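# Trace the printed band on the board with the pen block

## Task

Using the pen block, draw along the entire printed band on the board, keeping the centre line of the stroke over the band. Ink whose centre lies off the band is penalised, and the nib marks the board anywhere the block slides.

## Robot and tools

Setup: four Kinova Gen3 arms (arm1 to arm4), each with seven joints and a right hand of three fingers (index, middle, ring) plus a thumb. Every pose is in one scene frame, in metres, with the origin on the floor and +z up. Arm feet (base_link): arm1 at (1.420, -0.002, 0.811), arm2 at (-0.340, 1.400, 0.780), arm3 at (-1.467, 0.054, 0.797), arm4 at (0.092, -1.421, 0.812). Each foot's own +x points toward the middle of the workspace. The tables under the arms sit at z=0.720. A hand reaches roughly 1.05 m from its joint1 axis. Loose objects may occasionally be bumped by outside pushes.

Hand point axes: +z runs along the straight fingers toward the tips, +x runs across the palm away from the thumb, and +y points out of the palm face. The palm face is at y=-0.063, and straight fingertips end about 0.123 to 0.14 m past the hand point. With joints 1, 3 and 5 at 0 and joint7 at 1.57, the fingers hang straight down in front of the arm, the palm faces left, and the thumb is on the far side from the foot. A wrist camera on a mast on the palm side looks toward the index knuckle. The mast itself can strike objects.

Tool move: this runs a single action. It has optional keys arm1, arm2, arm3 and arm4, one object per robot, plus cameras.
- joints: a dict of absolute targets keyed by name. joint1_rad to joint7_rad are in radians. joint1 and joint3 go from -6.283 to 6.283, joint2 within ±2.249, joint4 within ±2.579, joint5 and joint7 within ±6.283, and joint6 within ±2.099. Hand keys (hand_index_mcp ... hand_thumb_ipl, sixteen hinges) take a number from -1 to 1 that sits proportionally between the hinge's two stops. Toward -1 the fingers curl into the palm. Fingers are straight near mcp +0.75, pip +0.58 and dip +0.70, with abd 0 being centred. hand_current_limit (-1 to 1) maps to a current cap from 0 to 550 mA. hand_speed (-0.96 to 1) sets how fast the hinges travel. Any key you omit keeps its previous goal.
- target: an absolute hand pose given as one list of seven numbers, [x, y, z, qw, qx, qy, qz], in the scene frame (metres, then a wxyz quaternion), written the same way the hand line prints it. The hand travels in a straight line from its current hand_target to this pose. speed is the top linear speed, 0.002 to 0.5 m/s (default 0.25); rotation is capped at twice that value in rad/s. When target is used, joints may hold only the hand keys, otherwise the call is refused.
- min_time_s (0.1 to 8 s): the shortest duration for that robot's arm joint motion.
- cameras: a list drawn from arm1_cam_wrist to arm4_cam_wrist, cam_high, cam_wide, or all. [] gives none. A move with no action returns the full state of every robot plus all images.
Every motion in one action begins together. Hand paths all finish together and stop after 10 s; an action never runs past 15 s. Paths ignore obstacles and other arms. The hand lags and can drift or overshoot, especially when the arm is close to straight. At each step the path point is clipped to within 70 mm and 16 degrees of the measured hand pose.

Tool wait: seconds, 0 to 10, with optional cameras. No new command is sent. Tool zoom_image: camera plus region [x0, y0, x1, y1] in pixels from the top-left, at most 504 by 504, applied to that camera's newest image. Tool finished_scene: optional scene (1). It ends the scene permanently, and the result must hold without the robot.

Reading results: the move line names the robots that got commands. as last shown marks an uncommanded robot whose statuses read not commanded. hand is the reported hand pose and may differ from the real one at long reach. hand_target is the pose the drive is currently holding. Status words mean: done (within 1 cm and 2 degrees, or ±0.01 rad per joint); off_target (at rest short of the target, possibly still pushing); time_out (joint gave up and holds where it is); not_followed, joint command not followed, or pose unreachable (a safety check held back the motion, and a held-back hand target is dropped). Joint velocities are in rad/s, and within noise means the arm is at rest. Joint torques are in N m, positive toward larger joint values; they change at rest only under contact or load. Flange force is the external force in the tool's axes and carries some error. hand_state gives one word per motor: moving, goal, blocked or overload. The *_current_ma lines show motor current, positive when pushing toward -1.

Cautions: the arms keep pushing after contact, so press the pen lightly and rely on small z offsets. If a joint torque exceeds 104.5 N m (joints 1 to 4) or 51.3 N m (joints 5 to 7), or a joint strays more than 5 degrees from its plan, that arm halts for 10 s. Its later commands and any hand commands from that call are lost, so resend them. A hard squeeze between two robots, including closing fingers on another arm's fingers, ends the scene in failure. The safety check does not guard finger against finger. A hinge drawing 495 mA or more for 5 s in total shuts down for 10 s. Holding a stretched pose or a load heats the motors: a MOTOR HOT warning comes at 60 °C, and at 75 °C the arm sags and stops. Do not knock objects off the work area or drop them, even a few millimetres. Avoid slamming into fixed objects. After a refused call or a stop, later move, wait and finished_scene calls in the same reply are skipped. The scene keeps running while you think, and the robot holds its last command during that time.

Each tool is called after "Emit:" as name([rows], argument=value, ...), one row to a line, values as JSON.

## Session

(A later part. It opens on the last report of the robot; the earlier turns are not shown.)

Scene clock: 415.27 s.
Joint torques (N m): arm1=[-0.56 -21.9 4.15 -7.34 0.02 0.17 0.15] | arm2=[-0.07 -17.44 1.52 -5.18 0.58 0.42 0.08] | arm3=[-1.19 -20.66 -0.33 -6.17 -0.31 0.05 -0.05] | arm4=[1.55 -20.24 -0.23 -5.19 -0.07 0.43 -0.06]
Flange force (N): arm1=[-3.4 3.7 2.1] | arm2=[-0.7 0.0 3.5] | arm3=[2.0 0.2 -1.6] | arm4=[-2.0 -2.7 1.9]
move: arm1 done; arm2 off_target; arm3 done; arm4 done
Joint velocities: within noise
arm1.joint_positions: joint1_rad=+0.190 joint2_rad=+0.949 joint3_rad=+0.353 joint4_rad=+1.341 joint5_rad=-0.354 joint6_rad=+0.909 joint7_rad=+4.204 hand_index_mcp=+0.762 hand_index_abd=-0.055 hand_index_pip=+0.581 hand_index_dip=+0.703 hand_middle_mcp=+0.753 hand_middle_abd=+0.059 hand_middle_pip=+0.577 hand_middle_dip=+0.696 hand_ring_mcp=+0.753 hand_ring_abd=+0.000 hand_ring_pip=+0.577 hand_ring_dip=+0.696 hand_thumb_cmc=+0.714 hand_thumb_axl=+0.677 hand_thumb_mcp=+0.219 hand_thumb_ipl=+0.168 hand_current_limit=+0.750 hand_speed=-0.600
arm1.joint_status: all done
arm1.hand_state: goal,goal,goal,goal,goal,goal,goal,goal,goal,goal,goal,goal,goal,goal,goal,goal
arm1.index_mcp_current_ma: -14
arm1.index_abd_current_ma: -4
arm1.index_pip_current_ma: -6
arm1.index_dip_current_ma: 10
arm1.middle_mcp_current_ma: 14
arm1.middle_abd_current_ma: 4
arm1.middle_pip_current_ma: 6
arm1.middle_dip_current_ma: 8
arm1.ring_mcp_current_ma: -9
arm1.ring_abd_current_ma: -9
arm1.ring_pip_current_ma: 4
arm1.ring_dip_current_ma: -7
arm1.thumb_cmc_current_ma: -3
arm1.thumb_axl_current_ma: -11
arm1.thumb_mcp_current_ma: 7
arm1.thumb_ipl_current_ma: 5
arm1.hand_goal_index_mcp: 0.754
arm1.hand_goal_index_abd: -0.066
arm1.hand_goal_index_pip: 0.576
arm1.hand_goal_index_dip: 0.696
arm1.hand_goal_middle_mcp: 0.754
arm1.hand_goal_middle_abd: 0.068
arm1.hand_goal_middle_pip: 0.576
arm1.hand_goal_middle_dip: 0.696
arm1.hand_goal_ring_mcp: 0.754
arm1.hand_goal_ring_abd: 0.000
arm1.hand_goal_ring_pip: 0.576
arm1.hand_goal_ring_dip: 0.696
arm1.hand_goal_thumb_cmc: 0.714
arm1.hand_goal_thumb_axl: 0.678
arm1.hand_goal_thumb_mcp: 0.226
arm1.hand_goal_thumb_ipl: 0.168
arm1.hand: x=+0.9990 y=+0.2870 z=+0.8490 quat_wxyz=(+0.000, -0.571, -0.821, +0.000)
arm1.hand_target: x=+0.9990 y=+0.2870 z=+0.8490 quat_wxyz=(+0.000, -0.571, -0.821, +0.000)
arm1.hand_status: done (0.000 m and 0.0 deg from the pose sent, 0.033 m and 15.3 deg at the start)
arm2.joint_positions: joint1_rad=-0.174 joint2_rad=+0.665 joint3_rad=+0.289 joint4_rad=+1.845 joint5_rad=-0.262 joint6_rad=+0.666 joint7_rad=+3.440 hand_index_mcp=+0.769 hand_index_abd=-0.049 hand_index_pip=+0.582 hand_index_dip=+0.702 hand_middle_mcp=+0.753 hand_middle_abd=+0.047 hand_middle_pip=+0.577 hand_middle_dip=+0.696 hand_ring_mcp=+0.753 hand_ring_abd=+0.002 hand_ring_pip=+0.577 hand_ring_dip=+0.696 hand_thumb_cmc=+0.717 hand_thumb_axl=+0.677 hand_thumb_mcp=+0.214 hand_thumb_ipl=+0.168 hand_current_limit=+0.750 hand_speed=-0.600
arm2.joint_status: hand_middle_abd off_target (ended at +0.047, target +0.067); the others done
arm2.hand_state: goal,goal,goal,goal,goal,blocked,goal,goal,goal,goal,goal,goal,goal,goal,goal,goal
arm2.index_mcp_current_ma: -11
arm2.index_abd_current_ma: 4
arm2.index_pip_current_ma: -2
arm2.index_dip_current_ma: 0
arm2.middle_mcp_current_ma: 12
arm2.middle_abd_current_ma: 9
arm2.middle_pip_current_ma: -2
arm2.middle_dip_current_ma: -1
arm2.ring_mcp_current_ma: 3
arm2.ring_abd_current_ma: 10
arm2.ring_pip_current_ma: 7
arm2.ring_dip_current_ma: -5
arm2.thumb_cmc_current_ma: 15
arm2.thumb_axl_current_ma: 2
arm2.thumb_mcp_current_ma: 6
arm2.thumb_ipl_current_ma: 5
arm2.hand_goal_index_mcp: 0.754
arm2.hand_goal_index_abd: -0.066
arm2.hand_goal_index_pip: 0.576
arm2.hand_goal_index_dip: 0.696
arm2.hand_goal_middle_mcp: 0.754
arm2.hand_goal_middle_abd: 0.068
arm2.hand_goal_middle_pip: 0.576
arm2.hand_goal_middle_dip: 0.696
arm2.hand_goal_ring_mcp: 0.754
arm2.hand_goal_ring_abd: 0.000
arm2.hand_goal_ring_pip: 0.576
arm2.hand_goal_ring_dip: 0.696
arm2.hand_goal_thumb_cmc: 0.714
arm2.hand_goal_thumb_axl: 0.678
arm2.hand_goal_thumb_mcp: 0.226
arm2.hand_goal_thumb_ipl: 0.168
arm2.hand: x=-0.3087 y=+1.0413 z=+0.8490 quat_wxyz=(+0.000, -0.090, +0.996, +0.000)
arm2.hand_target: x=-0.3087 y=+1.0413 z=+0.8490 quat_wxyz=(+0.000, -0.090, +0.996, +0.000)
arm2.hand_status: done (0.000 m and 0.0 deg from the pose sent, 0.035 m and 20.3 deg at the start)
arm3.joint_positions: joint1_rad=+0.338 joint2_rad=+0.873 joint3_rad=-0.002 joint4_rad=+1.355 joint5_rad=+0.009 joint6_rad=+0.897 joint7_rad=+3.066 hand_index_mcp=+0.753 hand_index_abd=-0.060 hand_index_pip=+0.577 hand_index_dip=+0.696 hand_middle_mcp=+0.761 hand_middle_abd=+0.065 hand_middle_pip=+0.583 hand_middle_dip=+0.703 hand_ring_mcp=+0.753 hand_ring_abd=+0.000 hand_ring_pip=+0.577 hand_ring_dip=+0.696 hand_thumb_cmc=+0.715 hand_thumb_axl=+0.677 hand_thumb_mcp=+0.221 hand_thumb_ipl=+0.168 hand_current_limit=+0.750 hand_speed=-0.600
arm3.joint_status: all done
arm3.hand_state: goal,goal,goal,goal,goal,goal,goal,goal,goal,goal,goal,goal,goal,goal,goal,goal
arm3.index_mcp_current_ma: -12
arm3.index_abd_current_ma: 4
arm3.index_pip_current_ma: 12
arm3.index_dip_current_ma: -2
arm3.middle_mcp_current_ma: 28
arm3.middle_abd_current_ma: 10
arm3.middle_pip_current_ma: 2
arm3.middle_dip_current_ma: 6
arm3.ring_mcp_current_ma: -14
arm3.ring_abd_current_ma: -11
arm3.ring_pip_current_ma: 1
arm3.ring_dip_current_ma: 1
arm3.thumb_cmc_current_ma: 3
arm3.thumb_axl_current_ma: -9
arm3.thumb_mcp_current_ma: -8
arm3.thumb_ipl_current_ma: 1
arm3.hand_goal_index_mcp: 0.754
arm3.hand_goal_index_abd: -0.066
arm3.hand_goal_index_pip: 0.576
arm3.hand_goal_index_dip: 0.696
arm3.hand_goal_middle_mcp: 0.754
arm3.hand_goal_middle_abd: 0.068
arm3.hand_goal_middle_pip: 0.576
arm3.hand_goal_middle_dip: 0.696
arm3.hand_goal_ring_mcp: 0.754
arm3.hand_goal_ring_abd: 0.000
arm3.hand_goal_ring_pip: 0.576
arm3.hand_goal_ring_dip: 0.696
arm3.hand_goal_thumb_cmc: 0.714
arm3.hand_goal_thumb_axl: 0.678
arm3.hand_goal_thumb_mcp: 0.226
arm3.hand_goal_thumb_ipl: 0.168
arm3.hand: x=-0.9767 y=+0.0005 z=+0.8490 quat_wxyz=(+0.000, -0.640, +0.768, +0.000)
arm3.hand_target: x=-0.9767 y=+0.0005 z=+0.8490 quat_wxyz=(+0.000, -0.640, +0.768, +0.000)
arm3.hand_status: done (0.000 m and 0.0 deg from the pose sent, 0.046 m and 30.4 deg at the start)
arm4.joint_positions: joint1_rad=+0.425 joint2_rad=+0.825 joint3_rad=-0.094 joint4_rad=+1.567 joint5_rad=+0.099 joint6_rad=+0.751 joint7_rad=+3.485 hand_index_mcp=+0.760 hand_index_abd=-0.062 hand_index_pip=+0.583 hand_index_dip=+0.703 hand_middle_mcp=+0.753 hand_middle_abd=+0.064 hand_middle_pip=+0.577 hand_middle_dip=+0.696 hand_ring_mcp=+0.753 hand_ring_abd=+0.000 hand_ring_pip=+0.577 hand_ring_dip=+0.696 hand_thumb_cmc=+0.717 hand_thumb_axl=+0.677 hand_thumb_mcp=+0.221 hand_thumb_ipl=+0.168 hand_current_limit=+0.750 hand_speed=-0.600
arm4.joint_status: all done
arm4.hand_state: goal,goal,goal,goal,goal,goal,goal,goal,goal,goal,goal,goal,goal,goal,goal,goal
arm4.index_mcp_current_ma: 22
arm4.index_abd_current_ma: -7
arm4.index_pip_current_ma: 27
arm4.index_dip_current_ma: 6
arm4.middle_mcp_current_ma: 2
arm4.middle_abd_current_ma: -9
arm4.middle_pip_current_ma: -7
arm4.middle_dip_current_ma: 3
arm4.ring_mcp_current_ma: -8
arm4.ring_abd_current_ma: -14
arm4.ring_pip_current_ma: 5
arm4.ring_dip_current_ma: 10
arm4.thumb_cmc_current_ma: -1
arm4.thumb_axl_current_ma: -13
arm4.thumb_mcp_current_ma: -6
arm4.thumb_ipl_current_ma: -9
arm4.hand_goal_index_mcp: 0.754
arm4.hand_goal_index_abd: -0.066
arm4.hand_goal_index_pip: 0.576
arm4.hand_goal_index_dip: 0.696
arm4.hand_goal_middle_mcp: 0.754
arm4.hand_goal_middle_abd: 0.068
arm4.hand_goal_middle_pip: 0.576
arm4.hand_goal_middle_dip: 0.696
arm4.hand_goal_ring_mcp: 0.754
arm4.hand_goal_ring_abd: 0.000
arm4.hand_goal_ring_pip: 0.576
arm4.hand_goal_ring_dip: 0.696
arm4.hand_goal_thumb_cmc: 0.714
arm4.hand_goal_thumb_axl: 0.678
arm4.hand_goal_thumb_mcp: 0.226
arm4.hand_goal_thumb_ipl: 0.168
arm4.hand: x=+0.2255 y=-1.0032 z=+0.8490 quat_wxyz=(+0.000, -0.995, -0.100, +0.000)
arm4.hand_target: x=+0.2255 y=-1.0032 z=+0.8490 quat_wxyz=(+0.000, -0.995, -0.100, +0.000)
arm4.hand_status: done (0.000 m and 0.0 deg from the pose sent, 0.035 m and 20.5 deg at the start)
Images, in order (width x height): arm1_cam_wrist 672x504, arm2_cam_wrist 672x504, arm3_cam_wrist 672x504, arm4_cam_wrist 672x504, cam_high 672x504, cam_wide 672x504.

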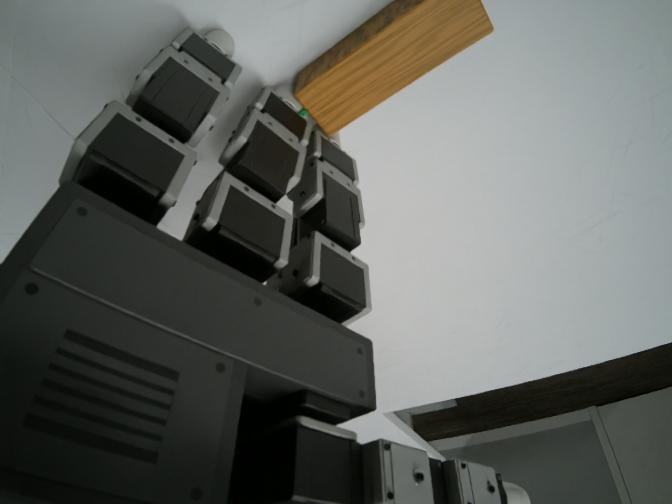

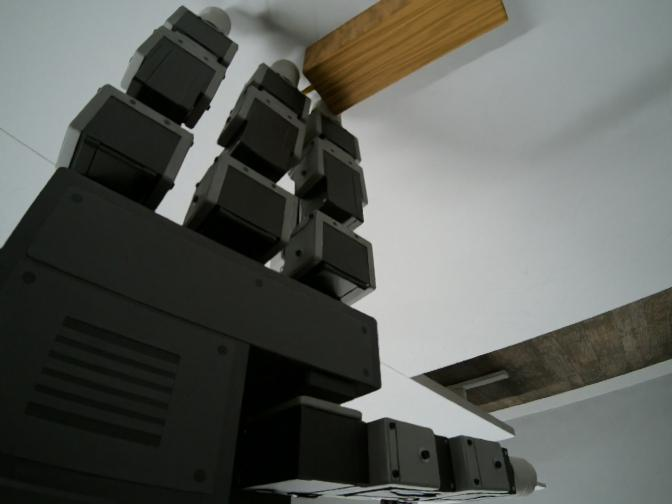

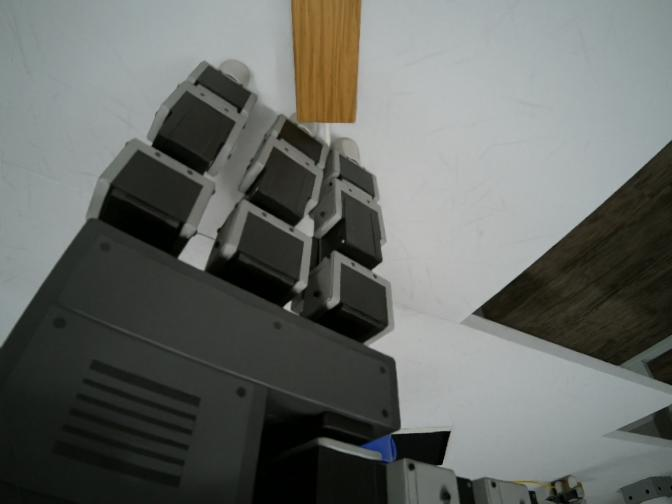

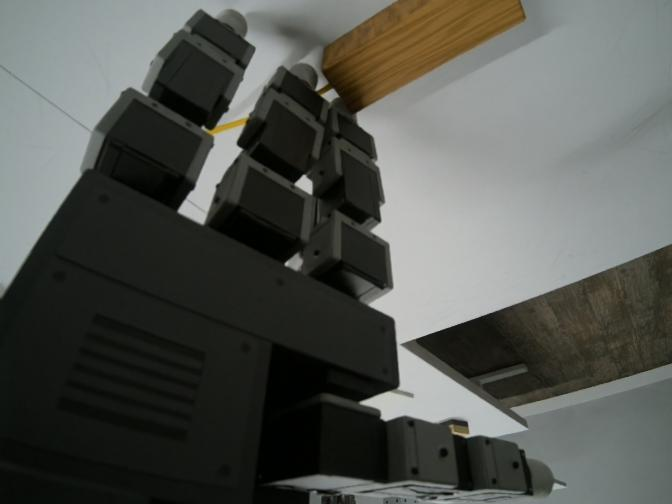

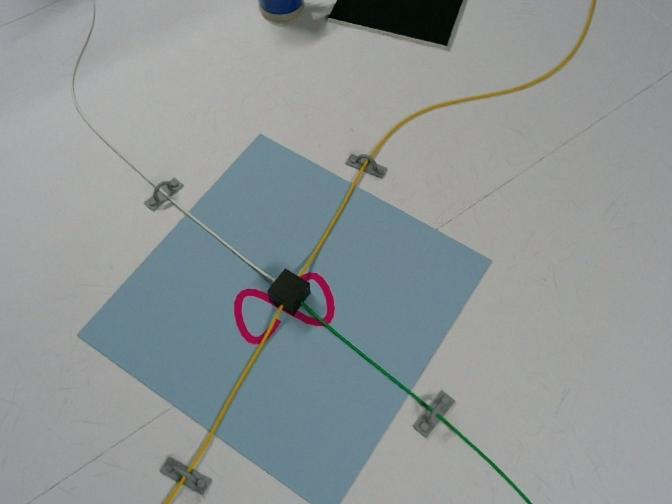

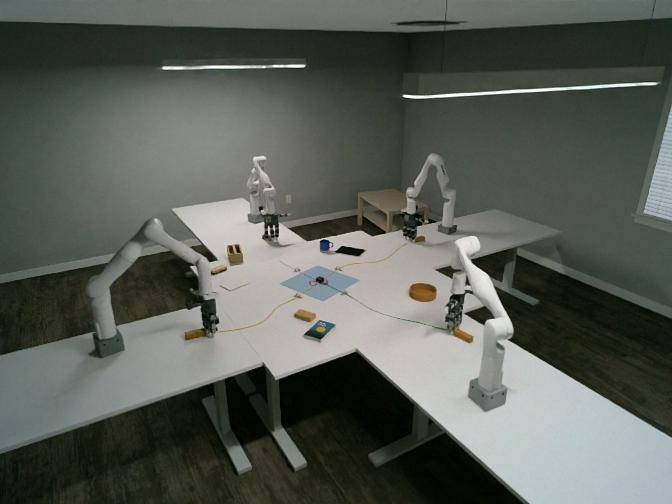

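Emit:
move(arm1={"target":[1.0178,0.2939,0.849,0,-0.5714,-0.8206,0],"speed":0.04}, arm2={"target":[-0.3123,1.061,0.849,0,-0.0898,0.996,0],"speed":0.04}, arm3={"target":[-0.9964,0.0041,0.849,0,-0.64,0.7684,0],"speed":0.04}, arm4={"target":[0.2295,-1.0228,0.849,0,-0.995,-0.1002,0],"speed":0.04}, cameras=["all"])

Scene clock: 434.27 s.
Joint torques (N m): arm1=[-0.5 -21.53 4.22 -7.23 0.06 0.2 0.15] | arm2=[-0.07 -16.81 1.46 -5.04 0.53 0.36 0.17] | arm3=[-1.17 -20.03 -0.35 -5.93 -0.3 0.05 -0.04] | arm4=[1.58 -19.71 -0.26 -4.88 -0.05 0.46 -0.09]
Flange force (N): arm1=[-3.6 3.6 2.5] | arm2=[-0.9 0.1 3.7] | arm3=[2.1 0.1 -1.5] | arm4=[-1.9 -3.0 2.2]
move: arm1 done; arm2 done; arm3 done; arm4 done
Joint velocities: within noise
arm1.joint_positions: joint1_rad=+0.211 joint2_rad=+0.925 joint3_rad=+0.349 joint4_rad=+1.398 joint5_rad=-0.353 joint6_rad=+0.875 joint7_rad=+4.237 hand_index_mcp=+0.763 hand_index_abd=-0.055 hand_index_pip=+0.581 hand_index_dip=+0.703 hand_middle_mcp=+0.753 hand_middle_abd=+0.059 hand_middle_pip=+0.582 hand_middle_dip=+0.697 hand_ring_mcp=+0.753 hand_ring_abd=+0.000 hand_ring_pip=+0.577 hand_ring_dip=+0.696 hand_thumb_cmc=+0.714 hand_thumb_axl=+0.677 hand_thumb_mcp=+0.219 hand_thumb_ipl=+0.168 hand_current_limit=+0.750 hand_speed=-0.600
arm1.joint_status: not commanded
arm1.hand_state: goal,goal,goal,goal,goal,goal,goal,goal,goal,goal,goal,goal,goal,goal,goal,goal
arm1.index_mcp_current_ma: -2
arm1.index_abd_current_ma: -6
arm1.index_pip_current_ma: -8
arm1.index_dip_current_ma: 7
arm1.middle_mcp_current_ma: 6
arm1.middle_abd_current_ma: 9
arm1.middle_pip_current_ma: 10
arm1.middle_dip_current_ma: -2
arm1.ring_mcp_current_ma: -6
arm1.ring_abd_current_ma: -8
arm1.ring_pip_current_ma: 7
arm1.ring_dip_current_ma: -4
arm1.thumb_cmc_current_ma: 2
arm1.thumb_axl_current_ma: 4
arm1.thumb_mcp_current_ma: 12
arm1.thumb_ipl_current_ma: 10
arm1.hand_goal_index_mcp: 0.754
arm1.hand_goal_index_abd: -0.066
arm1.hand_goal_index_pip: 0.576
arm1.hand_goal_index_dip: 0.696
arm1.hand_goal_middle_mcp: 0.754
arm1.hand_goal_middle_abd: 0.068
arm1.hand_goal_middle_pip: 0.576
arm1.hand_goal_middle_dip: 0.696
arm1.hand_goal_ring_mcp: 0.754
arm1.hand_goal_ring_abd: 0.000
arm1.hand_goal_ring_pip: 0.576
arm1.hand_goal_ring_dip: 0.696
arm1.hand_goal_thumb_cmc: 0.714
arm1.hand_goal_thumb_axl: 0.678
arm1.hand_goal_thumb_mcp: 0.226
arm1.hand_goal_thumb_ipl: 0.168
arm1.hand: x=+1.0178 y=+0.2939 z=+0.8490 quat_wxyz=(+0.000, -0.571, -0.821, +0.000)
arm1.hand_target: x=+1.0178 y=+0.2939 z=+0.8490 quat_wxyz=(+0.000, -0.571, -0.821, +0.000)
arm1.hand_status: done (0.000 m and 0.0 deg from the pose sent, 0.020 m and 0.0 deg at the start)
arm2.joint_positions: joint1_rad=-0.175 joint2_rad=+0.635 joint3_rad=+0.286 joint4_rad=+1.914 joint5_rad=-0.262 joint6_rad=+0.626 joint7_rad=+3.449 hand_index_mcp=+0.769 hand_index_abd=-0.049 hand_index_pip=+0.582 hand_index_dip=+0.702 hand_middle_mcp=+0.753 hand_middle_abd=+0.047 hand_middle_pip=+0.577 hand_middle_dip=+0.696 hand_ring_mcp=+0.753 hand_ring_abd=+0.002 hand_ring_pip=+0.577 hand_ring_dip=+0.696 hand_thumb_cmc=+0.717 hand_thumb_axl=+0.677 hand_thumb_mcp=+0.214 hand_thumb_ipl=+0.168 hand_current_limit=+0.750 hand_speed=-0.600
arm2.joint_status: not commanded
arm2.hand_state: goal,goal,goal,goal,goal,blocked,goal,goal,goal,goal,goal,goal,goal,goal,goal,goal
arm2.index_mcp_current_ma: -7
arm2.index_abd_current_ma: 3
arm2.index_pip_current_ma: -1
arm2.index_dip_current_ma: 3
arm2.middle_mcp_current_ma: 8
arm2.middle_abd_current_ma: 4
arm2.middle_pip_current_ma: -3
arm2.middle_dip_current_ma: -2
arm2.ring_mcp_current_ma: 1
arm2.ring_abd_current_ma: 8
arm2.ring_pip_current_ma: 4
arm2.ring_dip_current_ma: -4
arm2.thumb_cmc_current_ma: 9
arm2.thumb_axl_current_ma: -5
arm2.thumb_mcp_current_ma: 4
arm2.thumb_ipl_current_ma: 5
arm2.hand_goal_index_mcp: 0.754
arm2.hand_goal_index_abd: -0.066
arm2.hand_goal_index_pip: 0.576
arm2.hand_goal_index_dip: 0.696
arm2.hand_goal_middle_mcp: 0.754
arm2.hand_goal_middle_abd: 0.068
arm2.hand_goal_middle_pip: 0.576
arm2.hand_goal_middle_dip: 0.696
arm2.hand_goal_ring_mcp: 0.754
arm2.hand_goal_ring_abd: 0.000
arm2.hand_goal_ring_pip: 0.576
arm2.hand_goal_ring_dip: 0.696
arm2.hand_goal_thumb_cmc: 0.714
arm2.hand_goal_thumb_axl: 0.678
arm2.hand_goal_thumb_mcp: 0.226
arm2.hand_goal_thumb_ipl: 0.168
arm2.hand: x=-0.3123 y=+1.0610 z=+0.8490 quat_wxyz=(+0.000, -0.090, +0.996, +0.000)
arm2.hand_target: x=-0.3123 y=+1.0610 z=+0.8490 quat_wxyz=(+0.000, -0.090, +0.996, +0.000)
arm2.hand_status: done (0.000 m and 0.0 deg from the pose sent, 0.020 m and 0.0 deg at the start)
arm3.joint_positions: joint1_rad=+0.336 joint2_rad=+0.836 joint3_rad=-0.002 joint4_rad=+1.442 joint5_rad=+0.010 joint6_rad=+0.848 joint7_rad=+3.063 hand_index_mcp=+0.753 hand_index_abd=-0.060 hand_index_pip=+0.577 hand_index_dip=+0.696 hand_middle_mcp=+0.761 hand_middle_abd=+0.066 hand_middle_pip=+0.583 hand_middle_dip=+0.703 hand_ring_mcp=+0.753 hand_ring_abd=+0.000 hand_ring_pip=+0.577 hand_ring_dip=+0.696 hand_thumb_cmc=+0.715 hand_thumb_axl=+0.677 hand_thumb_mcp=+0.221 hand_thumb_ipl=+0.168 hand_current_limit=+0.750 hand_speed=-0.600
arm3.joint_status: not commanded
arm3.hand_state: goal,goal,goal,goal,goal,goal,goal,goal,goal,goal,goal,goal,goal,goal,goal,goal
arm3.index_mcp_current_ma: -17
arm3.index_abd_current_ma: 8
arm3.index_pip_current_ma: -9
arm3.index_dip_current_ma: 3
arm3.middle_mcp_current_ma: 30
arm3.middle_abd_current_ma: 16
arm3.middle_pip_current_ma: 13
arm3.middle_dip_current_ma: -14
arm3.ring_mcp_current_ma: -17
arm3.ring_abd_current_ma: -6
arm3.ring_pip_current_ma: -8
arm3.ring_dip_current_ma: -1
arm3.thumb_cmc_current_ma: -6
arm3.thumb_axl_current_ma: 5
arm3.thumb_mcp_current_ma: -3
arm3.thumb_ipl_current_ma: -2
arm3.hand_goal_index_mcp: 0.754
arm3.hand_goal_index_abd: -0.066
arm3.hand_goal_index_pip: 0.576
arm3.hand_goal_index_dip: 0.696
arm3.hand_goal_middle_mcp: 0.754
arm3.hand_goal_middle_abd: 0.068
arm3.hand_goal_middle_pip: 0.576
arm3.hand_goal_middle_dip: 0.696
arm3.hand_goal_ring_mcp: 0.754
arm3.hand_goal_ring_abd: 0.000
arm3.hand_goal_ring_pip: 0.576
arm3.hand_goal_ring_dip: 0.696
arm3.hand_goal_thumb_cmc: 0.714
arm3.hand_goal_thumb_axl: 0.678
arm3.hand_goal_thumb_mcp: 0.226
arm3.hand_goal_thumb_ipl: 0.168
arm3.hand: x=-0.9964 y=+0.0041 z=+0.8490 quat_wxyz=(+0.000, -0.640, +0.768, +0.000)
arm3.hand_target: x=-0.9964 y=+0.0041 z=+0.8490 quat_wxyz=(+0.000, -0.640, +0.768, +0.000)
arm3.hand_status: done (0.000 m and 0.0 deg from the pose sent, 0.020 m and 0.0 deg at the start)
arm4.joint_positions: joint1_rad=+0.443 joint2_rad=+0.797 joint3_rad=-0.095 joint4_rad=+1.636 joint5_rad=+0.102 joint6_rad=+0.710 joint7_rad=+3.496 hand_index_mcp=+0.761 hand_index_abd=-0.063 hand_index_pip=+0.583 hand_index_dip=+0.703 hand_middle_mcp=+0.753 hand_middle_abd=+0.064 hand_middle_pip=+0.577 hand_middle_dip=+0.696 hand_ring_mcp=+0.753 hand_ring_abd=+0.000 hand_ring_pip=+0.577 hand_ring_dip=+0.696 hand_thumb_cmc=+0.714 hand_thumb_axl=+0.677 hand_thumb_mcp=+0.221 hand_thumb_ipl=+0.168 hand_current_limit=+0.750 hand_speed=-0.600
arm4.joint_status: not commanded
arm4.hand_state: goal,goal,goal,goal,goal,goal,goal,goal,goal,goal,goal,goal,goal,goal,goal,goal
arm4.index_mcp_current_ma: 19
arm4.index_abd_current_ma: -5
arm4.index_pip_current_ma: 20
arm4.index_dip_current_ma: 3
arm4.middle_mcp_current_ma: 1
arm4.middle_abd_current_ma: -8
arm4.middle_pip_current_ma: -11
arm4.middle_dip_current_ma: 7
arm4.ring_mcp_current_ma: -13
arm4.ring_abd_current_ma: -6
arm4.ring_pip_current_ma: 7
arm4.ring_dip_current_ma: 6
arm4.thumb_cmc_current_ma: -5
arm4.thumb_axl_current_ma: -10
arm4.thumb_mcp_current_ma: -6
arm4.thumb_ipl_current_ma: -13
arm4.hand_goal_index_mcp: 0.754
arm4.hand_goal_index_abd: -0.066
arm4.hand_goal_index_pip: 0.576
arm4.hand_goal_index_dip: 0.696
arm4.hand_goal_middle_mcp: 0.754
arm4.hand_goal_middle_abd: 0.068
arm4.hand_goal_middle_pip: 0.576
arm4.hand_goal_middle_dip: 0.696
arm4.hand_goal_ring_mcp: 0.754
arm4.hand_goal_ring_abd: 0.000
arm4.hand_goal_ring_pip: 0.576
arm4.hand_goal_ring_dip: 0.696
arm4.hand_goal_thumb_cmc: 0.714
arm4.hand_goal_thumb_axl: 0.678
arm4.hand_goal_thumb_mcp: 0.226
arm4.hand_goal_thumb_ipl: 0.168
arm4.hand: x=+0.2295 y=-1.0228 z=+0.8490 quat_wxyz=(+0.000, -0.995, -0.100, +0.000)
arm4.hand_target: x=+0.2295 y=-1.0228 z=+0.8490 quat_wxyz=(+0.000, -0.995, -0.100, +0.000)
arm4.hand_status: done (0.000 m and 0.0 deg from the pose sent, 0.020 m and 0.0 deg at the start)
pictures: arm1_cam_wrist, arm2_cam_wrist, arm3_cam_wrist, arm4_cam_wrist, cam_high, cam_wide
Images, in order (width x height): arm1_cam_wrist 672x504, arm2_cam_wrist 672x504, arm3_cam_wrist 672x504, arm4_cam_wrist 672x504, cam_high 672x504, cam_wide 672x504.

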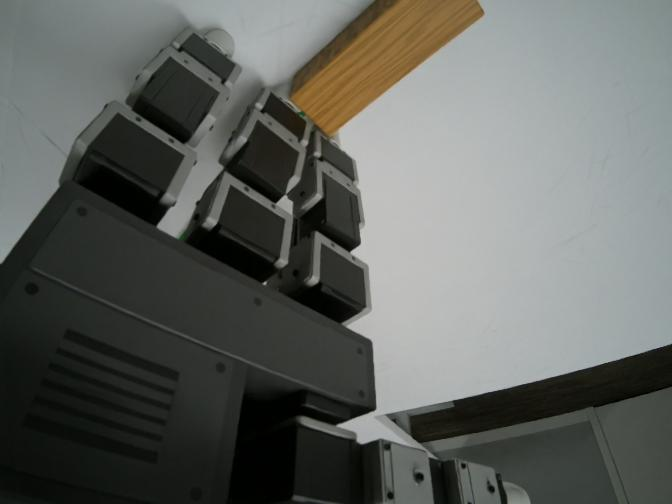

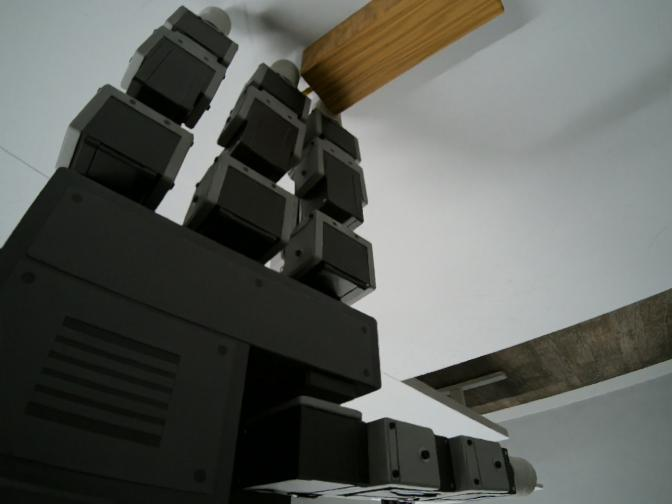

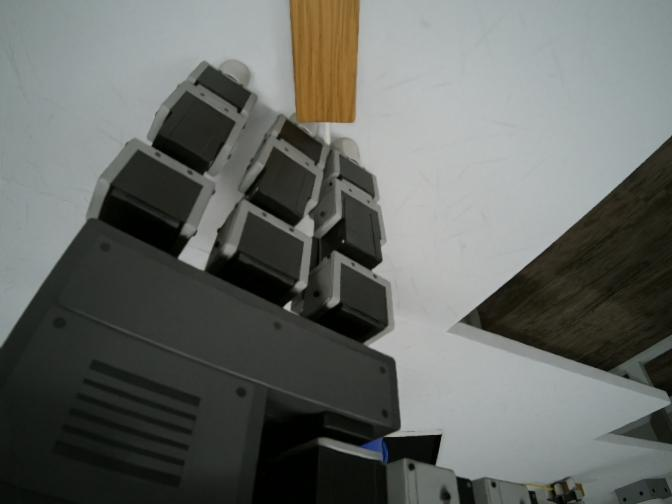

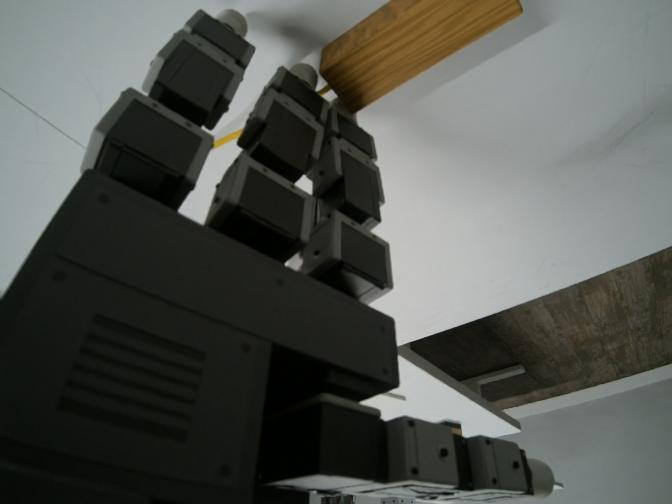

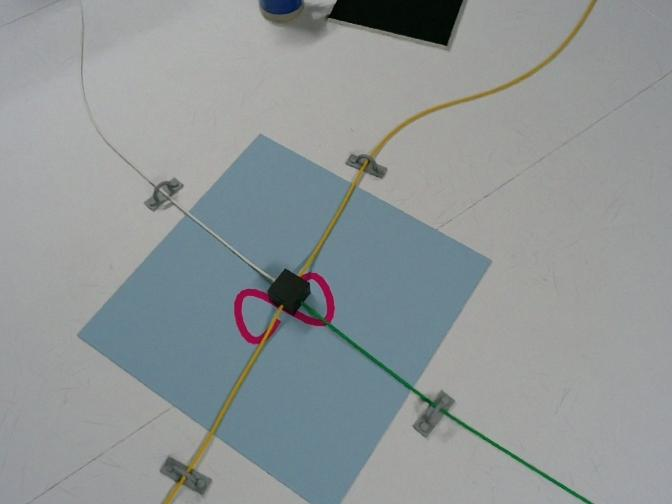

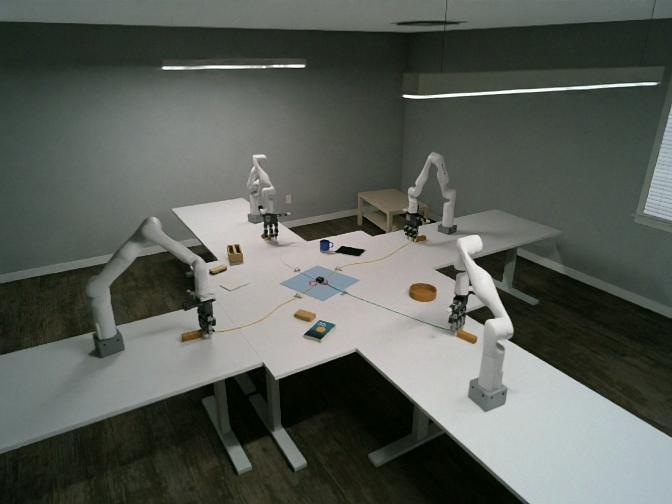

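Emit:
move(arm1={"target":[1.0225,0.2956,0.849,0,-0.5714,-0.8206,0],"speed":0.03}, arm2={"target":[-0.3159,1.0807,0.849,0,-0.0898,0.996,0],"speed":0.04}, arm3={"target":[-1.0161,0.0077,0.849,0,-0.64,0.7684,0],"speed":0.04}, arm4={"target":[0.2335,-1.0424,0.849,0,-0.995,-0.1002,0],"speed":0.04}, cameras=["cam_high","cam_wide"])

Emit:
zoom_image(camera="cam_wide", region=[170, 180, 500, 400])

Scene clock: 442.40 s.
Joint torques (N m): arm1=[-0.3 -21.03 4.43 -6.77 0.21 0.3 0.18] | arm2=[-0.13 -15.97 1.36 -4.72 0.55 0.31 0.13] | arm3=[-1.2 -19.19 -0.37 -5.47 -0.31 0.1 -0.05] | arm4=[1.57 -19.1 -0.24 -4.69 -0.05 0.5 -0.06]
Flange force (N): arm1=[-3.3 2.8 2.1] | arm2=[-0.7 0.0 3.5] | arm3=[2.2 -0.4 -1.7] | arm4=[-2.2 -2.7 2.4]
move: arm1 done; arm2 done; arm3 done; arm4 done
Joint velocities: within noise
arm1.joint_positions: joint1_rad=+0.217 joint2_rad=+0.919 joint3_rad=+0.348 joint4_rad=+1.412 joint5_rad=-0.352 joint6_rad=+0.867 joint7_rad=+4.246 hand_index_mcp=+0.778 hand_index_abd=-0.055 hand_index_pip=+0.587 hand_index_dip=+0.703 hand_middle_mcp=+0.771 hand_middle_abd=+0.059 hand_middle_pip=+0.584 hand_middle_dip=+0.707 hand_ring_mcp=+0.753 hand_ring_abd=+0.000 hand_ring_pip=+0.577 hand_ring_dip=+0.696 hand_thumb_cmc=+0.714 hand_thumb_axl=+0.677 hand_thumb_mcp=+0.219 hand_thumb_ipl=+0.168 hand_current_limit=+0.750 hand_speed=-0.600
arm1.joint_status: not commanded
arm1.hand_state: blocked,goal,goal,goal,goal,goal,goal,goal,goal,goal,goal,goal,goal,goal,goal,goal
arm1.index_mcp_current_ma: -4
arm1.index_abd_current_ma: -10
arm1.index_pip_current_ma: -7
arm1.index_dip_current_ma: 1
arm1.middle_mcp_current_ma: 2
arm1.middle_abd_current_ma: 9
arm1.middle_pip_current_ma: 9
arm1.middle_dip_current_ma: -1
arm1.ring_mcp_current_ma: -3
arm1.ring_abd_current_ma: -1
arm1.ring_pip_current_ma: 5
arm1.ring_dip_current_ma: -5
arm1.thumb_cmc_current_ma: -4
arm1.thumb_axl_current_ma: -1
arm1.thumb_mcp_current_ma: 3
arm1.thumb_ipl_current_ma: 9
arm1.hand_goal_index_mcp: 0.754
arm1.hand_goal_index_abd: -0.066
arm1.hand_goal_index_pip: 0.576
arm1.hand_goal_index_dip: 0.696
arm1.hand_goal_middle_mcp: 0.754
arm1.hand_goal_middle_abd: 0.068
arm1.hand_goal_middle_pip: 0.576
arm1.hand_goal_middle_dip: 0.696
arm1.hand_goal_ring_mcp: 0.754
arm1.hand_goal_ring_abd: 0.000
arm1.hand_goal_ring_pip: 0.576
arm1.hand_goal_ring_dip: 0.696
arm1.hand_goal_thumb_cmc: 0.714
arm1.hand_goal_thumb_axl: 0.678
arm1.hand_goal_thumb_mcp: 0.226
arm1.hand_goal_thumb_ipl: 0.168
arm1.hand: x=+1.0225 y=+0.2956 z=+0.8490 quat_wxyz=(+0.000, -0.571, -0.821, +0.000)
arm1.hand_target: x=+1.0225 y=+0.2956 z=+0.8490 quat_wxyz=(+0.000, -0.571, -0.821, +0.000)
arm1.hand_status: done (0.000 m and 0.0 deg from the pose sent, 0.005 m and 0.0 deg at the start)
arm2.joint_positions: joint1_rad=-0.175 joint2_rad=+0.606 joint3_rad=+0.284 joint4_rad=+1.981 joint5_rad=-0.262 joint6_rad=+0.587 joint7_rad=+3.458 hand_index_mcp=+0.769 hand_index_abd=-0.049 hand_index_pip=+0.582 hand_index_dip=+0.702 hand_middle_mcp=+0.753 hand_middle_abd=+0.047 hand_middle_pip=+0.577 hand_middle_dip=+0.696 hand_ring_mcp=+0.753 hand_ring_abd=+0.002 hand_ring_pip=+0.577 hand_ring_dip=+0.696 hand_thumb_cmc=+0.717 hand_thumb_axl=+0.677 hand_thumb_mcp=+0.214 hand_thumb_ipl=+0.168 hand_current_limit=+0.750 hand_speed=-0.600
arm2.joint_status: not commanded
arm2.hand_state: goal,goal,goal,goal,goal,blocked,goal,goal,goal,goal,goal,goal,goal,goal,goal,goal
arm2.index_mcp_current_ma: -8
arm2.index_abd_current_ma: 9
arm2.index_pip_current_ma: -4
arm2.index_dip_current_ma: -2
arm2.middle_mcp_current_ma: 15
arm2.middle_abd_current_ma: 10
arm2.middle_pip_current_ma: 4
arm2.middle_dip_current_ma: -7
arm2.ring_mcp_current_ma: -1
arm2.ring_abd_current_ma: 7
arm2.ring_pip_current_ma: 1
arm2.ring_dip_current_ma: -8
arm2.thumb_cmc_current_ma: 7
arm2.thumb_axl_current_ma: -5
arm2.thumb_mcp_current_ma: 6
arm2.thumb_ipl_current_ma: 10
arm2.hand_goal_index_mcp: 0.754
arm2.hand_goal_index_abd: -0.066
arm2.hand_goal_index_pip: 0.576
arm2.hand_goal_index_dip: 0.696
arm2.hand_goal_middle_mcp: 0.754
arm2.hand_goal_middle_abd: 0.068
arm2.hand_goal_middle_pip: 0.576
arm2.hand_goal_middle_dip: 0.696
arm2.hand_goal_ring_mcp: 0.754
arm2.hand_goal_ring_abd: 0.000
arm2.hand_goal_ring_pip: 0.576
arm2.hand_goal_ring_dip: 0.696
arm2.hand_goal_thumb_cmc: 0.714
arm2.hand_goal_thumb_axl: 0.678
arm2.hand_goal_thumb_mcp: 0.226
arm2.hand_goal_thumb_ipl: 0.168
arm2.hand: x=-0.3159 y=+1.0807 z=+0.8490 quat_wxyz=(+0.000, -0.090, +0.996, +0.000)
arm2.hand_target: x=-0.3159 y=+1.0807 z=+0.8490 quat_wxyz=(+0.000, -0.090, +0.996, +0.000)
arm2.hand_status: done (0.000 m and 0.0 deg from the pose sent, 0.020 m and 0.0 deg at the start)
arm3.joint_positions: joint1_rad=+0.334 joint2_rad=+0.801 joint3_rad=-0.003 joint4_rad=+1.524 joint5_rad=+0.012 joint6_rad=+0.801 joint7_rad=+3.059 hand_index_mcp=+0.753 hand_index_abd=-0.060 hand_index_pip=+0.577 hand_index_dip=+0.696 hand_middle_mcp=+0.762 hand_middle_abd=+0.070 hand_middle_pip=+0.583 hand_middle_dip=+0.703 hand_ring_mcp=+0.753 hand_ring_abd=+0.000 hand_ring_pip=+0.577 hand_ring_dip=+0.696 hand_thumb_cmc=+0.716 hand_thumb_axl=+0.677 hand_thumb_mcp=+0.221 hand_thumb_ipl=+0.168 hand_current_limit=+0.750 hand_speed=-0.600
arm3.joint_status: not commanded
arm3.hand_state: goal,goal,goal,goal,goal,goal,goal,goal,goal,goal,goal,goal,goal,goal,goal,goal
arm3.index_mcp_current_ma: -17
arm3.index_abd_current_ma: -14
arm3.index_pip_current_ma: 0
arm3.index_dip_current_ma: 4
arm3.middle_mcp_current_ma: 9
arm3.middle_abd_current_ma: 7
arm3.middle_pip_current_ma: 3
arm3.middle_dip_current_ma: -25
arm3.ring_mcp_current_ma: -26
arm3.ring_abd_current_ma: -11
arm3.ring_pip_current_ma: -9
arm3.ring_dip_current_ma: -8
arm3.thumb_cmc_current_ma: 8
arm3.thumb_axl_current_ma: 1
arm3.thumb_mcp_current_ma: -7
arm3.thumb_ipl_current_ma: -3
arm3.hand_goal_index_mcp: 0.754
arm3.hand_goal_index_abd: -0.066
arm3.hand_goal_index_pip: 0.576
arm3.hand_goal_index_dip: 0.696
arm3.hand_goal_middle_mcp: 0.754
arm3.hand_goal_middle_abd: 0.068
arm3.hand_goal_middle_pip: 0.576
arm3.hand_goal_middle_dip: 0.696
arm3.hand_goal_ring_mcp: 0.754
arm3.hand_goal_ring_abd: 0.000
arm3.hand_goal_ring_pip: 0.576
arm3.hand_goal_ring_dip: 0.696
arm3.hand_goal_thumb_cmc: 0.714
arm3.hand_goal_thumb_axl: 0.678
arm3.hand_goal_thumb_mcp: 0.226
arm3.hand_goal_thumb_ipl: 0.168
arm3.hand: x=-1.0161 y=+0.0077 z=+0.8490 quat_wxyz=(+0.000, -0.640, +0.768, +0.000)
arm3.hand_target: x=-1.0161 y=+0.0077 z=+0.8490 quat_wxyz=(+0.000, -0.640, +0.768, +0.000)
arm3.hand_status: done (0.000 m and 0.0 deg from the pose sent, 0.020 m and 0.0 deg at the start)
arm4.joint_positions: joint1_rad=+0.463 joint2_rad=+0.771 joint3_rad=-0.096 joint4_rad=+1.702 joint5_rad=+0.105 joint6_rad=+0.670 joint7_rad=+3.508 hand_index_mcp=+0.761 hand_index_abd=-0.060 hand_index_pip=+0.583 hand_index_dip=+0.703 hand_middle_mcp=+0.753 hand_middle_abd=+0.064 hand_middle_pip=+0.577 hand_middle_dip=+0.696 hand_ring_mcp=+0.753 hand_ring_abd=+0.000 hand_ring_pip=+0.577 hand_ring_dip=+0.696 hand_thumb_cmc=+0.714 hand_thumb_axl=+0.677 hand_thumb_mcp=+0.221 hand_thumb_ipl=+0.168 hand_current_limit=+0.750 hand_speed=-0.600
arm4.joint_status: not commanded
arm4.hand_state: goal,goal,goal,goal,goal,goal,goal,goal,goal,goal,goal,goal,goal,goal,goal,goal
arm4.index_mcp_current_ma: 27
arm4.index_abd_current_ma: -3
arm4.index_pip_current_ma: 28
arm4.index_dip_current_ma: 13
arm4.middle_mcp_current_ma: -5
arm4.middle_abd_current_ma: -5
arm4.middle_pip_current_ma: -8
arm4.middle_dip_current_ma: 3
arm4.ring_mcp_current_ma: -2
arm4.ring_abd_current_ma: -6
arm4.ring_pip_current_ma: 7
arm4.ring_dip_current_ma: 9
arm4.thumb_cmc_current_ma: -3
arm4.thumb_axl_current_ma: -16
arm4.thumb_mcp_current_ma: -9
arm4.thumb_ipl_current_ma: -14
arm4.hand_goal_index_mcp: 0.754
arm4.hand_goal_index_abd: -0.066
arm4.hand_goal_index_pip: 0.576
arm4.hand_goal_index_dip: 0.696
arm4.hand_goal_middle_mcp: 0.754
arm4.hand_goal_middle_abd: 0.068
arm4.hand_goal_middle_pip: 0.576
arm4.hand_goal_middle_dip: 0.696
arm4.hand_goal_ring_mcp: 0.754
arm4.hand_goal_ring_abd: 0.000
arm4.hand_goal_ring_pip: 0.576
arm4.hand_goal_ring_dip: 0.696
arm4.hand_goal_thumb_cmc: 0.714
arm4.hand_goal_thumb_axl: 0.678
arm4.hand_goal_thumb_mcp: 0.226
arm4.hand_goal_thumb_ipl: 0.168
arm4.hand: x=+0.2335 y=-1.0424 z=+0.8490 quat_wxyz=(+0.000, -0.995, -0.100, +0.000)
arm4.hand_target: x=+0.2335 y=-1.0424 z=+0.8490 quat_wxyz=(+0.000, -0.995, -0.100, +0.000)
arm4.hand_status: done (0.000 m and 0.0 deg from the pose sent, 0.020 m and 0.0 deg at the start)
Images, in order (width x height): cam_high 672x504, cam_wide 672x504.

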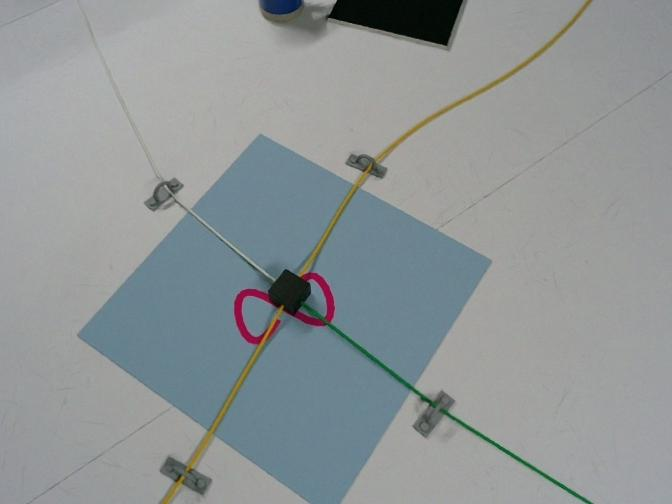

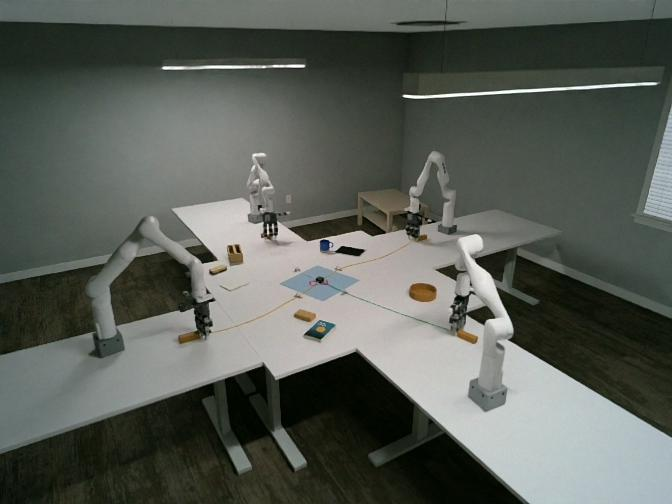

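Scaled by 1.527.

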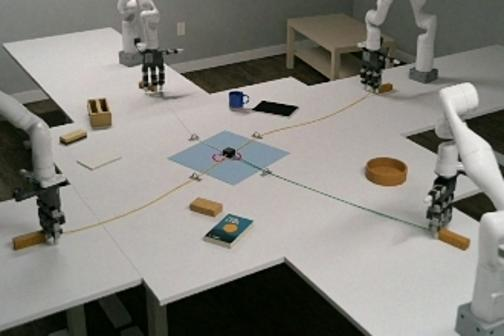

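Emit:
move(arm2={"target":[-0.3195,1.1004,0.849,0,-0.0898,0.996,0],"speed":0.04}, arm3={"target":[-1.0259,0.0095,0.849,0,-0.64,0.7684,0],"speed":0.03}, arm4={"target":[0.2375,-1.062,0.849,0,-0.995,-0.1002,0],"speed":0.04}, cameras=["cam_high","cam_wide"])

Emit:
zoom_image(camera="cam_high", region=[225, 260, 345, 350])

Scene clock: 448.23 s.
Joint torques (N m): arm1=[-0.25 -21.02 4.42 -6.87 0.23 0.3 0.16] | arm2=[-0.02 -14.4 1.23 -3.53 0.7 0.77 0.18] | arm3=[-1.3 -18.42 -0.49 -4.82 -0.37 0.33 -0.06] | arm4=[1.95 -17.72 0.19 -3.48 0.14 0.93 -0.02]
Flange force (N): arm1=[-3.6 3.0 2.1] | arm2=[-1.0 -0.9 2.5] | arm3=[2.5 -1.2 -2.2] | arm4=[-2.4 -4.4 1.6]
move: arm2 done; arm3 done; arm4 done
Joint velocities: within noise
arm1: as last shown
arm1.index_mcp_current_ma: 3
arm1.index_abd_current_ma: -7
arm1.index_pip_current_ma: -9
arm1.index_dip_current_ma: 8
arm1.middle_mcp_current_ma: 6
arm1.middle_pip_current_ma: 8
arm1.middle_dip_current_ma: 10
arm1.ring_mcp_current_ma: -4
arm1.ring_abd_current_ma: -11
arm1.ring_dip_current_ma: -7
arm1.thumb_cmc_current_ma: -1
arm1.thumb_mcp_current_ma: 5
arm2.joint_positions: joint1_rad=-0.173 joint2_rad=+0.578 joint3_rad=+0.281 joint4_rad=+2.046 joint5_rad=-0.263 joint6_rad=+0.549 joint7_rad=+3.467 hand_index_mcp=+0.800 hand_index_abd=-0.049 hand_index_pip=+0.595 hand_index_dip=+0.702 hand_middle_mcp=+0.782 hand_middle_abd=+0.047 hand_middle_pip=+0.589 hand_middle_dip=+0.706 hand_ring_mcp=+0.753 hand_ring_abd=+0.002 hand_ring_pip=+0.577 hand_ring_dip=+0.696 hand_thumb_cmc=+0.718 hand_thumb_axl=+0.677 hand_thumb_mcp=+0.214 hand_thumb_ipl=+0.168 hand_current_limit=+0.750 hand_speed=-0.600
arm2.joint_status: not commanded
arm2.hand_state: blocked,goal,goal,goal,blocked,blocked,goal,goal,goal,goal,goal,goal,goal,goal,goal,goal
arm2.index_mcp_current_ma: 9
arm2.index_abd_current_ma: 5
arm2.index_pip_current_ma: -4
arm2.index_dip_current_ma: 9
arm2.middle_mcp_current_ma: 19
arm2.middle_abd_current_ma: 9
arm2.middle_pip_current_ma: 1
arm2.middle_dip_current_ma: 1
arm2.ring_mcp_current_ma: -7
arm2.ring_abd_current_ma: 9
arm2.ring_pip_current_ma: 3
arm2.ring_dip_current_ma: -8
arm2.thumb_cmc_current_ma: 3
arm2.thumb_axl_current_ma: -4
arm2.thumb_mcp_current_ma: 4
arm2.thumb_ipl_current_ma: 7
arm2.hand_goal_index_mcp: 0.754
arm2.hand_goal_index_abd: -0.066
arm2.hand_goal_index_pip: 0.576
arm2.hand_goal_index_dip: 0.696
arm2.hand_goal_middle_mcp: 0.754
arm2.hand_goal_middle_abd: 0.068
arm2.hand_goal_middle_pip: 0.576
arm2.hand_goal_middle_dip: 0.696
arm2.hand_goal_ring_mcp: 0.754
arm2.hand_goal_ring_abd: 0.000
arm2.hand_goal_ring_pip: 0.576
arm2.hand_goal_ring_dip: 0.696
arm2.hand_goal_thumb_cmc: 0.714
arm2.hand_goal_thumb_axl: 0.678
arm2.hand_goal_thumb_mcp: 0.226
arm2.hand_goal_thumb_ipl: 0.168
arm2.hand: x=-0.3195 y=+1.1004 z=+0.8490 quat_wxyz=(+0.000, -0.090, +0.996, +0.000)
arm2.hand_target: x=-0.3195 y=+1.1004 z=+0.8490 quat_wxyz=(+0.000, -0.090, +0.996, +0.000)
arm2.hand_status: done (0.000 m and 0.0 deg from the pose sent, 0.020 m and 0.0 deg at the start)
arm3.joint_positions: joint1_rad=+0.332 joint2_rad=+0.784 joint3_rad=-0.004 joint4_rad=+1.564 joint5_rad=+0.012 joint6_rad=+0.778 joint7_rad=+3.057 hand_index_mcp=+0.753 hand_index_abd=-0.060 hand_index_pip=+0.577 hand_index_dip=+0.696 hand_middle_mcp=+0.784 hand_middle_abd=+0.063 hand_middle_pip=+0.588 hand_middle_dip=+0.703 hand_ring_mcp=+0.753 hand_ring_abd=+0.000 hand_ring_pip=+0.577 hand_ring_dip=+0.696 hand_thumb_cmc=+0.716 hand_thumb_axl=+0.677 hand_thumb_mcp=+0.221 hand_thumb_ipl=+0.168 hand_current_limit=+0.750 hand_speed=-0.600
arm3.joint_status: not commanded
arm3.hand_state: goal,goal,goal,goal,blocked,goal,goal,goal,goal,goal,goal,goal,goal,goal,goal,goal
arm3.index_mcp_current_ma: -11
arm3.index_abd_current_ma: 1
arm3.index_pip_current_ma: 16
arm3.index_dip_current_ma: 7
arm3.middle_mcp_current_ma: 43
arm3.middle_abd_current_ma: 5
arm3.middle_pip_current_ma: 17
arm3.middle_dip_current_ma: -11
arm3.ring_mcp_current_ma: -8
arm3.ring_abd_current_ma: 1
arm3.ring_pip_current_ma: -11
arm3.ring_dip_current_ma: 7
arm3.thumb_cmc_current_ma: 10
arm3.thumb_axl_current_ma: -5
arm3.thumb_mcp_current_ma: -10
arm3.thumb_ipl_current_ma: -13
arm3.hand_goal_index_mcp: 0.754
arm3.hand_goal_index_abd: -0.066
arm3.hand_goal_index_pip: 0.576
arm3.hand_goal_index_dip: 0.696
arm3.hand_goal_middle_mcp: 0.754
arm3.hand_goal_middle_abd: 0.068
arm3.hand_goal_middle_pip: 0.576
arm3.hand_goal_middle_dip: 0.696
arm3.hand_goal_ring_mcp: 0.754
arm3.hand_goal_ring_abd: 0.000
arm3.hand_goal_ring_pip: 0.576
arm3.hand_goal_ring_dip: 0.696
arm3.hand_goal_thumb_cmc: 0.714
arm3.hand_goal_thumb_axl: 0.678
arm3.hand_goal_thumb_mcp: 0.226
arm3.hand_goal_thumb_ipl: 0.168
arm3.hand: x=-1.0259 y=+0.0095 z=+0.8490 quat_wxyz=(+0.000, -0.640, +0.768, +0.000)
arm3.hand_target: x=-1.0259 y=+0.0095 z=+0.8490 quat_wxyz=(+0.000, -0.640, +0.768, +0.000)
arm3.hand_status: done (0.000 m and 0.0 deg from the pose sent, 0.010 m and 0.0 deg at the start)
arm4.joint_positions: joint1_rad=+0.485 joint2_rad=+0.746 joint3_rad=-0.097 joint4_rad=+1.766 joint5_rad=+0.109 joint6_rad=+0.632 joint7_rad=+3.521 hand_index_mcp=+0.786 hand_index_abd=-0.060 hand_index_pip=+0.592 hand_index_dip=+0.703 hand_middle_mcp=+0.766 hand_middle_abd=+0.064 hand_middle_pip=+0.584 hand_middle_dip=+0.702 hand_ring_mcp=+0.753 hand_ring_abd=+0.000 hand_ring_pip=+0.577 hand_ring_dip=+0.696 hand_thumb_cmc=+0.714 hand_thumb_axl=+0.677 hand_thumb_mcp=+0.221 hand_thumb_ipl=+0.168 hand_current_limit=+0.750 hand_speed=-0.600
arm4.joint_status: not commanded
arm4.hand_state: blocked,goal,goal,goal,goal,goal,goal,goal,goal,goal,goal,goal,goal,goal,goal,goal
arm4.index_mcp_current_ma: 87
arm4.index_abd_current_ma: 3
arm4.index_pip_current_ma: 51
arm4.index_dip_current_ma: 20
arm4.middle_mcp_current_ma: 32
arm4.middle_abd_current_ma: -11
arm4.middle_pip_current_ma: 9
arm4.middle_dip_current_ma: 22
arm4.ring_mcp_current_ma: -11
arm4.ring_abd_current_ma: -8
arm4.ring_pip_current_ma: 6
arm4.ring_dip_current_ma: 12
arm4.thumb_cmc_current_ma: -4
arm4.thumb_axl_current_ma: -9
arm4.thumb_mcp_current_ma: -10
arm4.thumb_ipl_current_ma: -4
arm4.hand_goal_index_mcp: 0.754
arm4.hand_goal_index_abd: -0.066
arm4.hand_goal_index_pip: 0.576
arm4.hand_goal_index_dip: 0.696
arm4.hand_goal_middle_mcp: 0.754
arm4.hand_goal_middle_abd: 0.068
arm4.hand_goal_middle_pip: 0.576
arm4.hand_goal_middle_dip: 0.696
arm4.hand_goal_ring_mcp: 0.754
arm4.hand_goal_ring_abd: 0.000
arm4.hand_goal_ring_pip: 0.576
arm4.hand_goal_ring_dip: 0.696
arm4.hand_goal_thumb_cmc: 0.714
arm4.hand_goal_thumb_axl: 0.678
arm4.hand_goal_thumb_mcp: 0.226
arm4.hand_goal_thumb_ipl: 0.168
arm4.hand: x=+0.2375 y=-1.0620 z=+0.8490 quat_wxyz=(+0.000, -0.995, -0.100, +0.000)
arm4.hand_target: x=+0.2375 y=-1.0620 z=+0.8490 quat_wxyz=(+0.000, -0.995, -0.100, +0.000)
arm4.hand_status: done (0.000 m and 0.0 deg from the pose sent, 0.020 m and 0.0 deg at the start)
Images, in order (width x height): cam_high 672x504, cam_wide 672x504.

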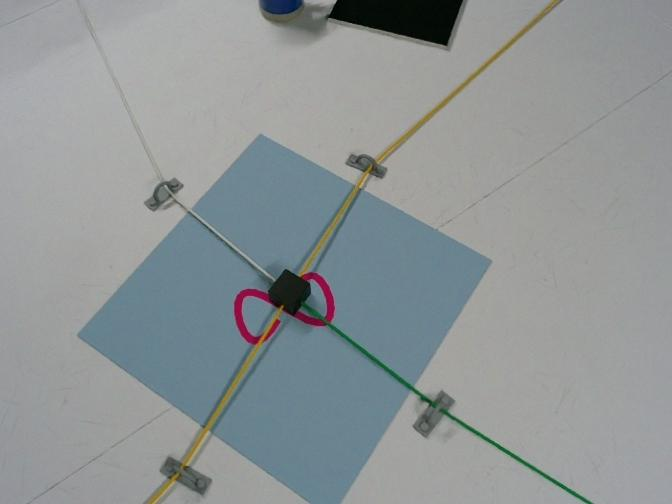

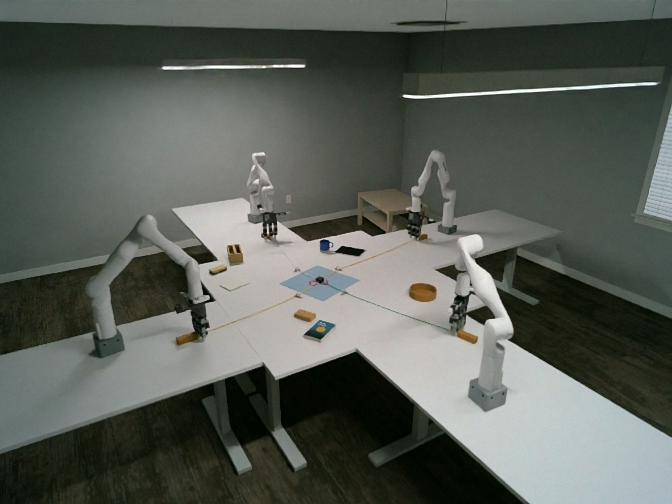

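Scaled by 4.200.

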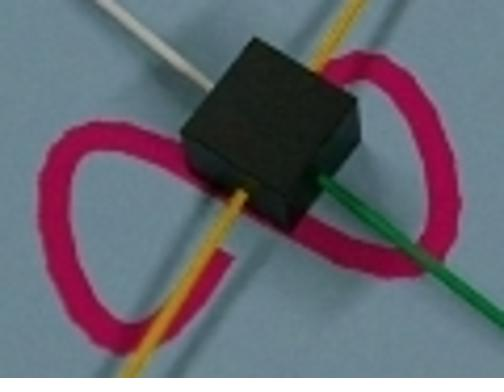

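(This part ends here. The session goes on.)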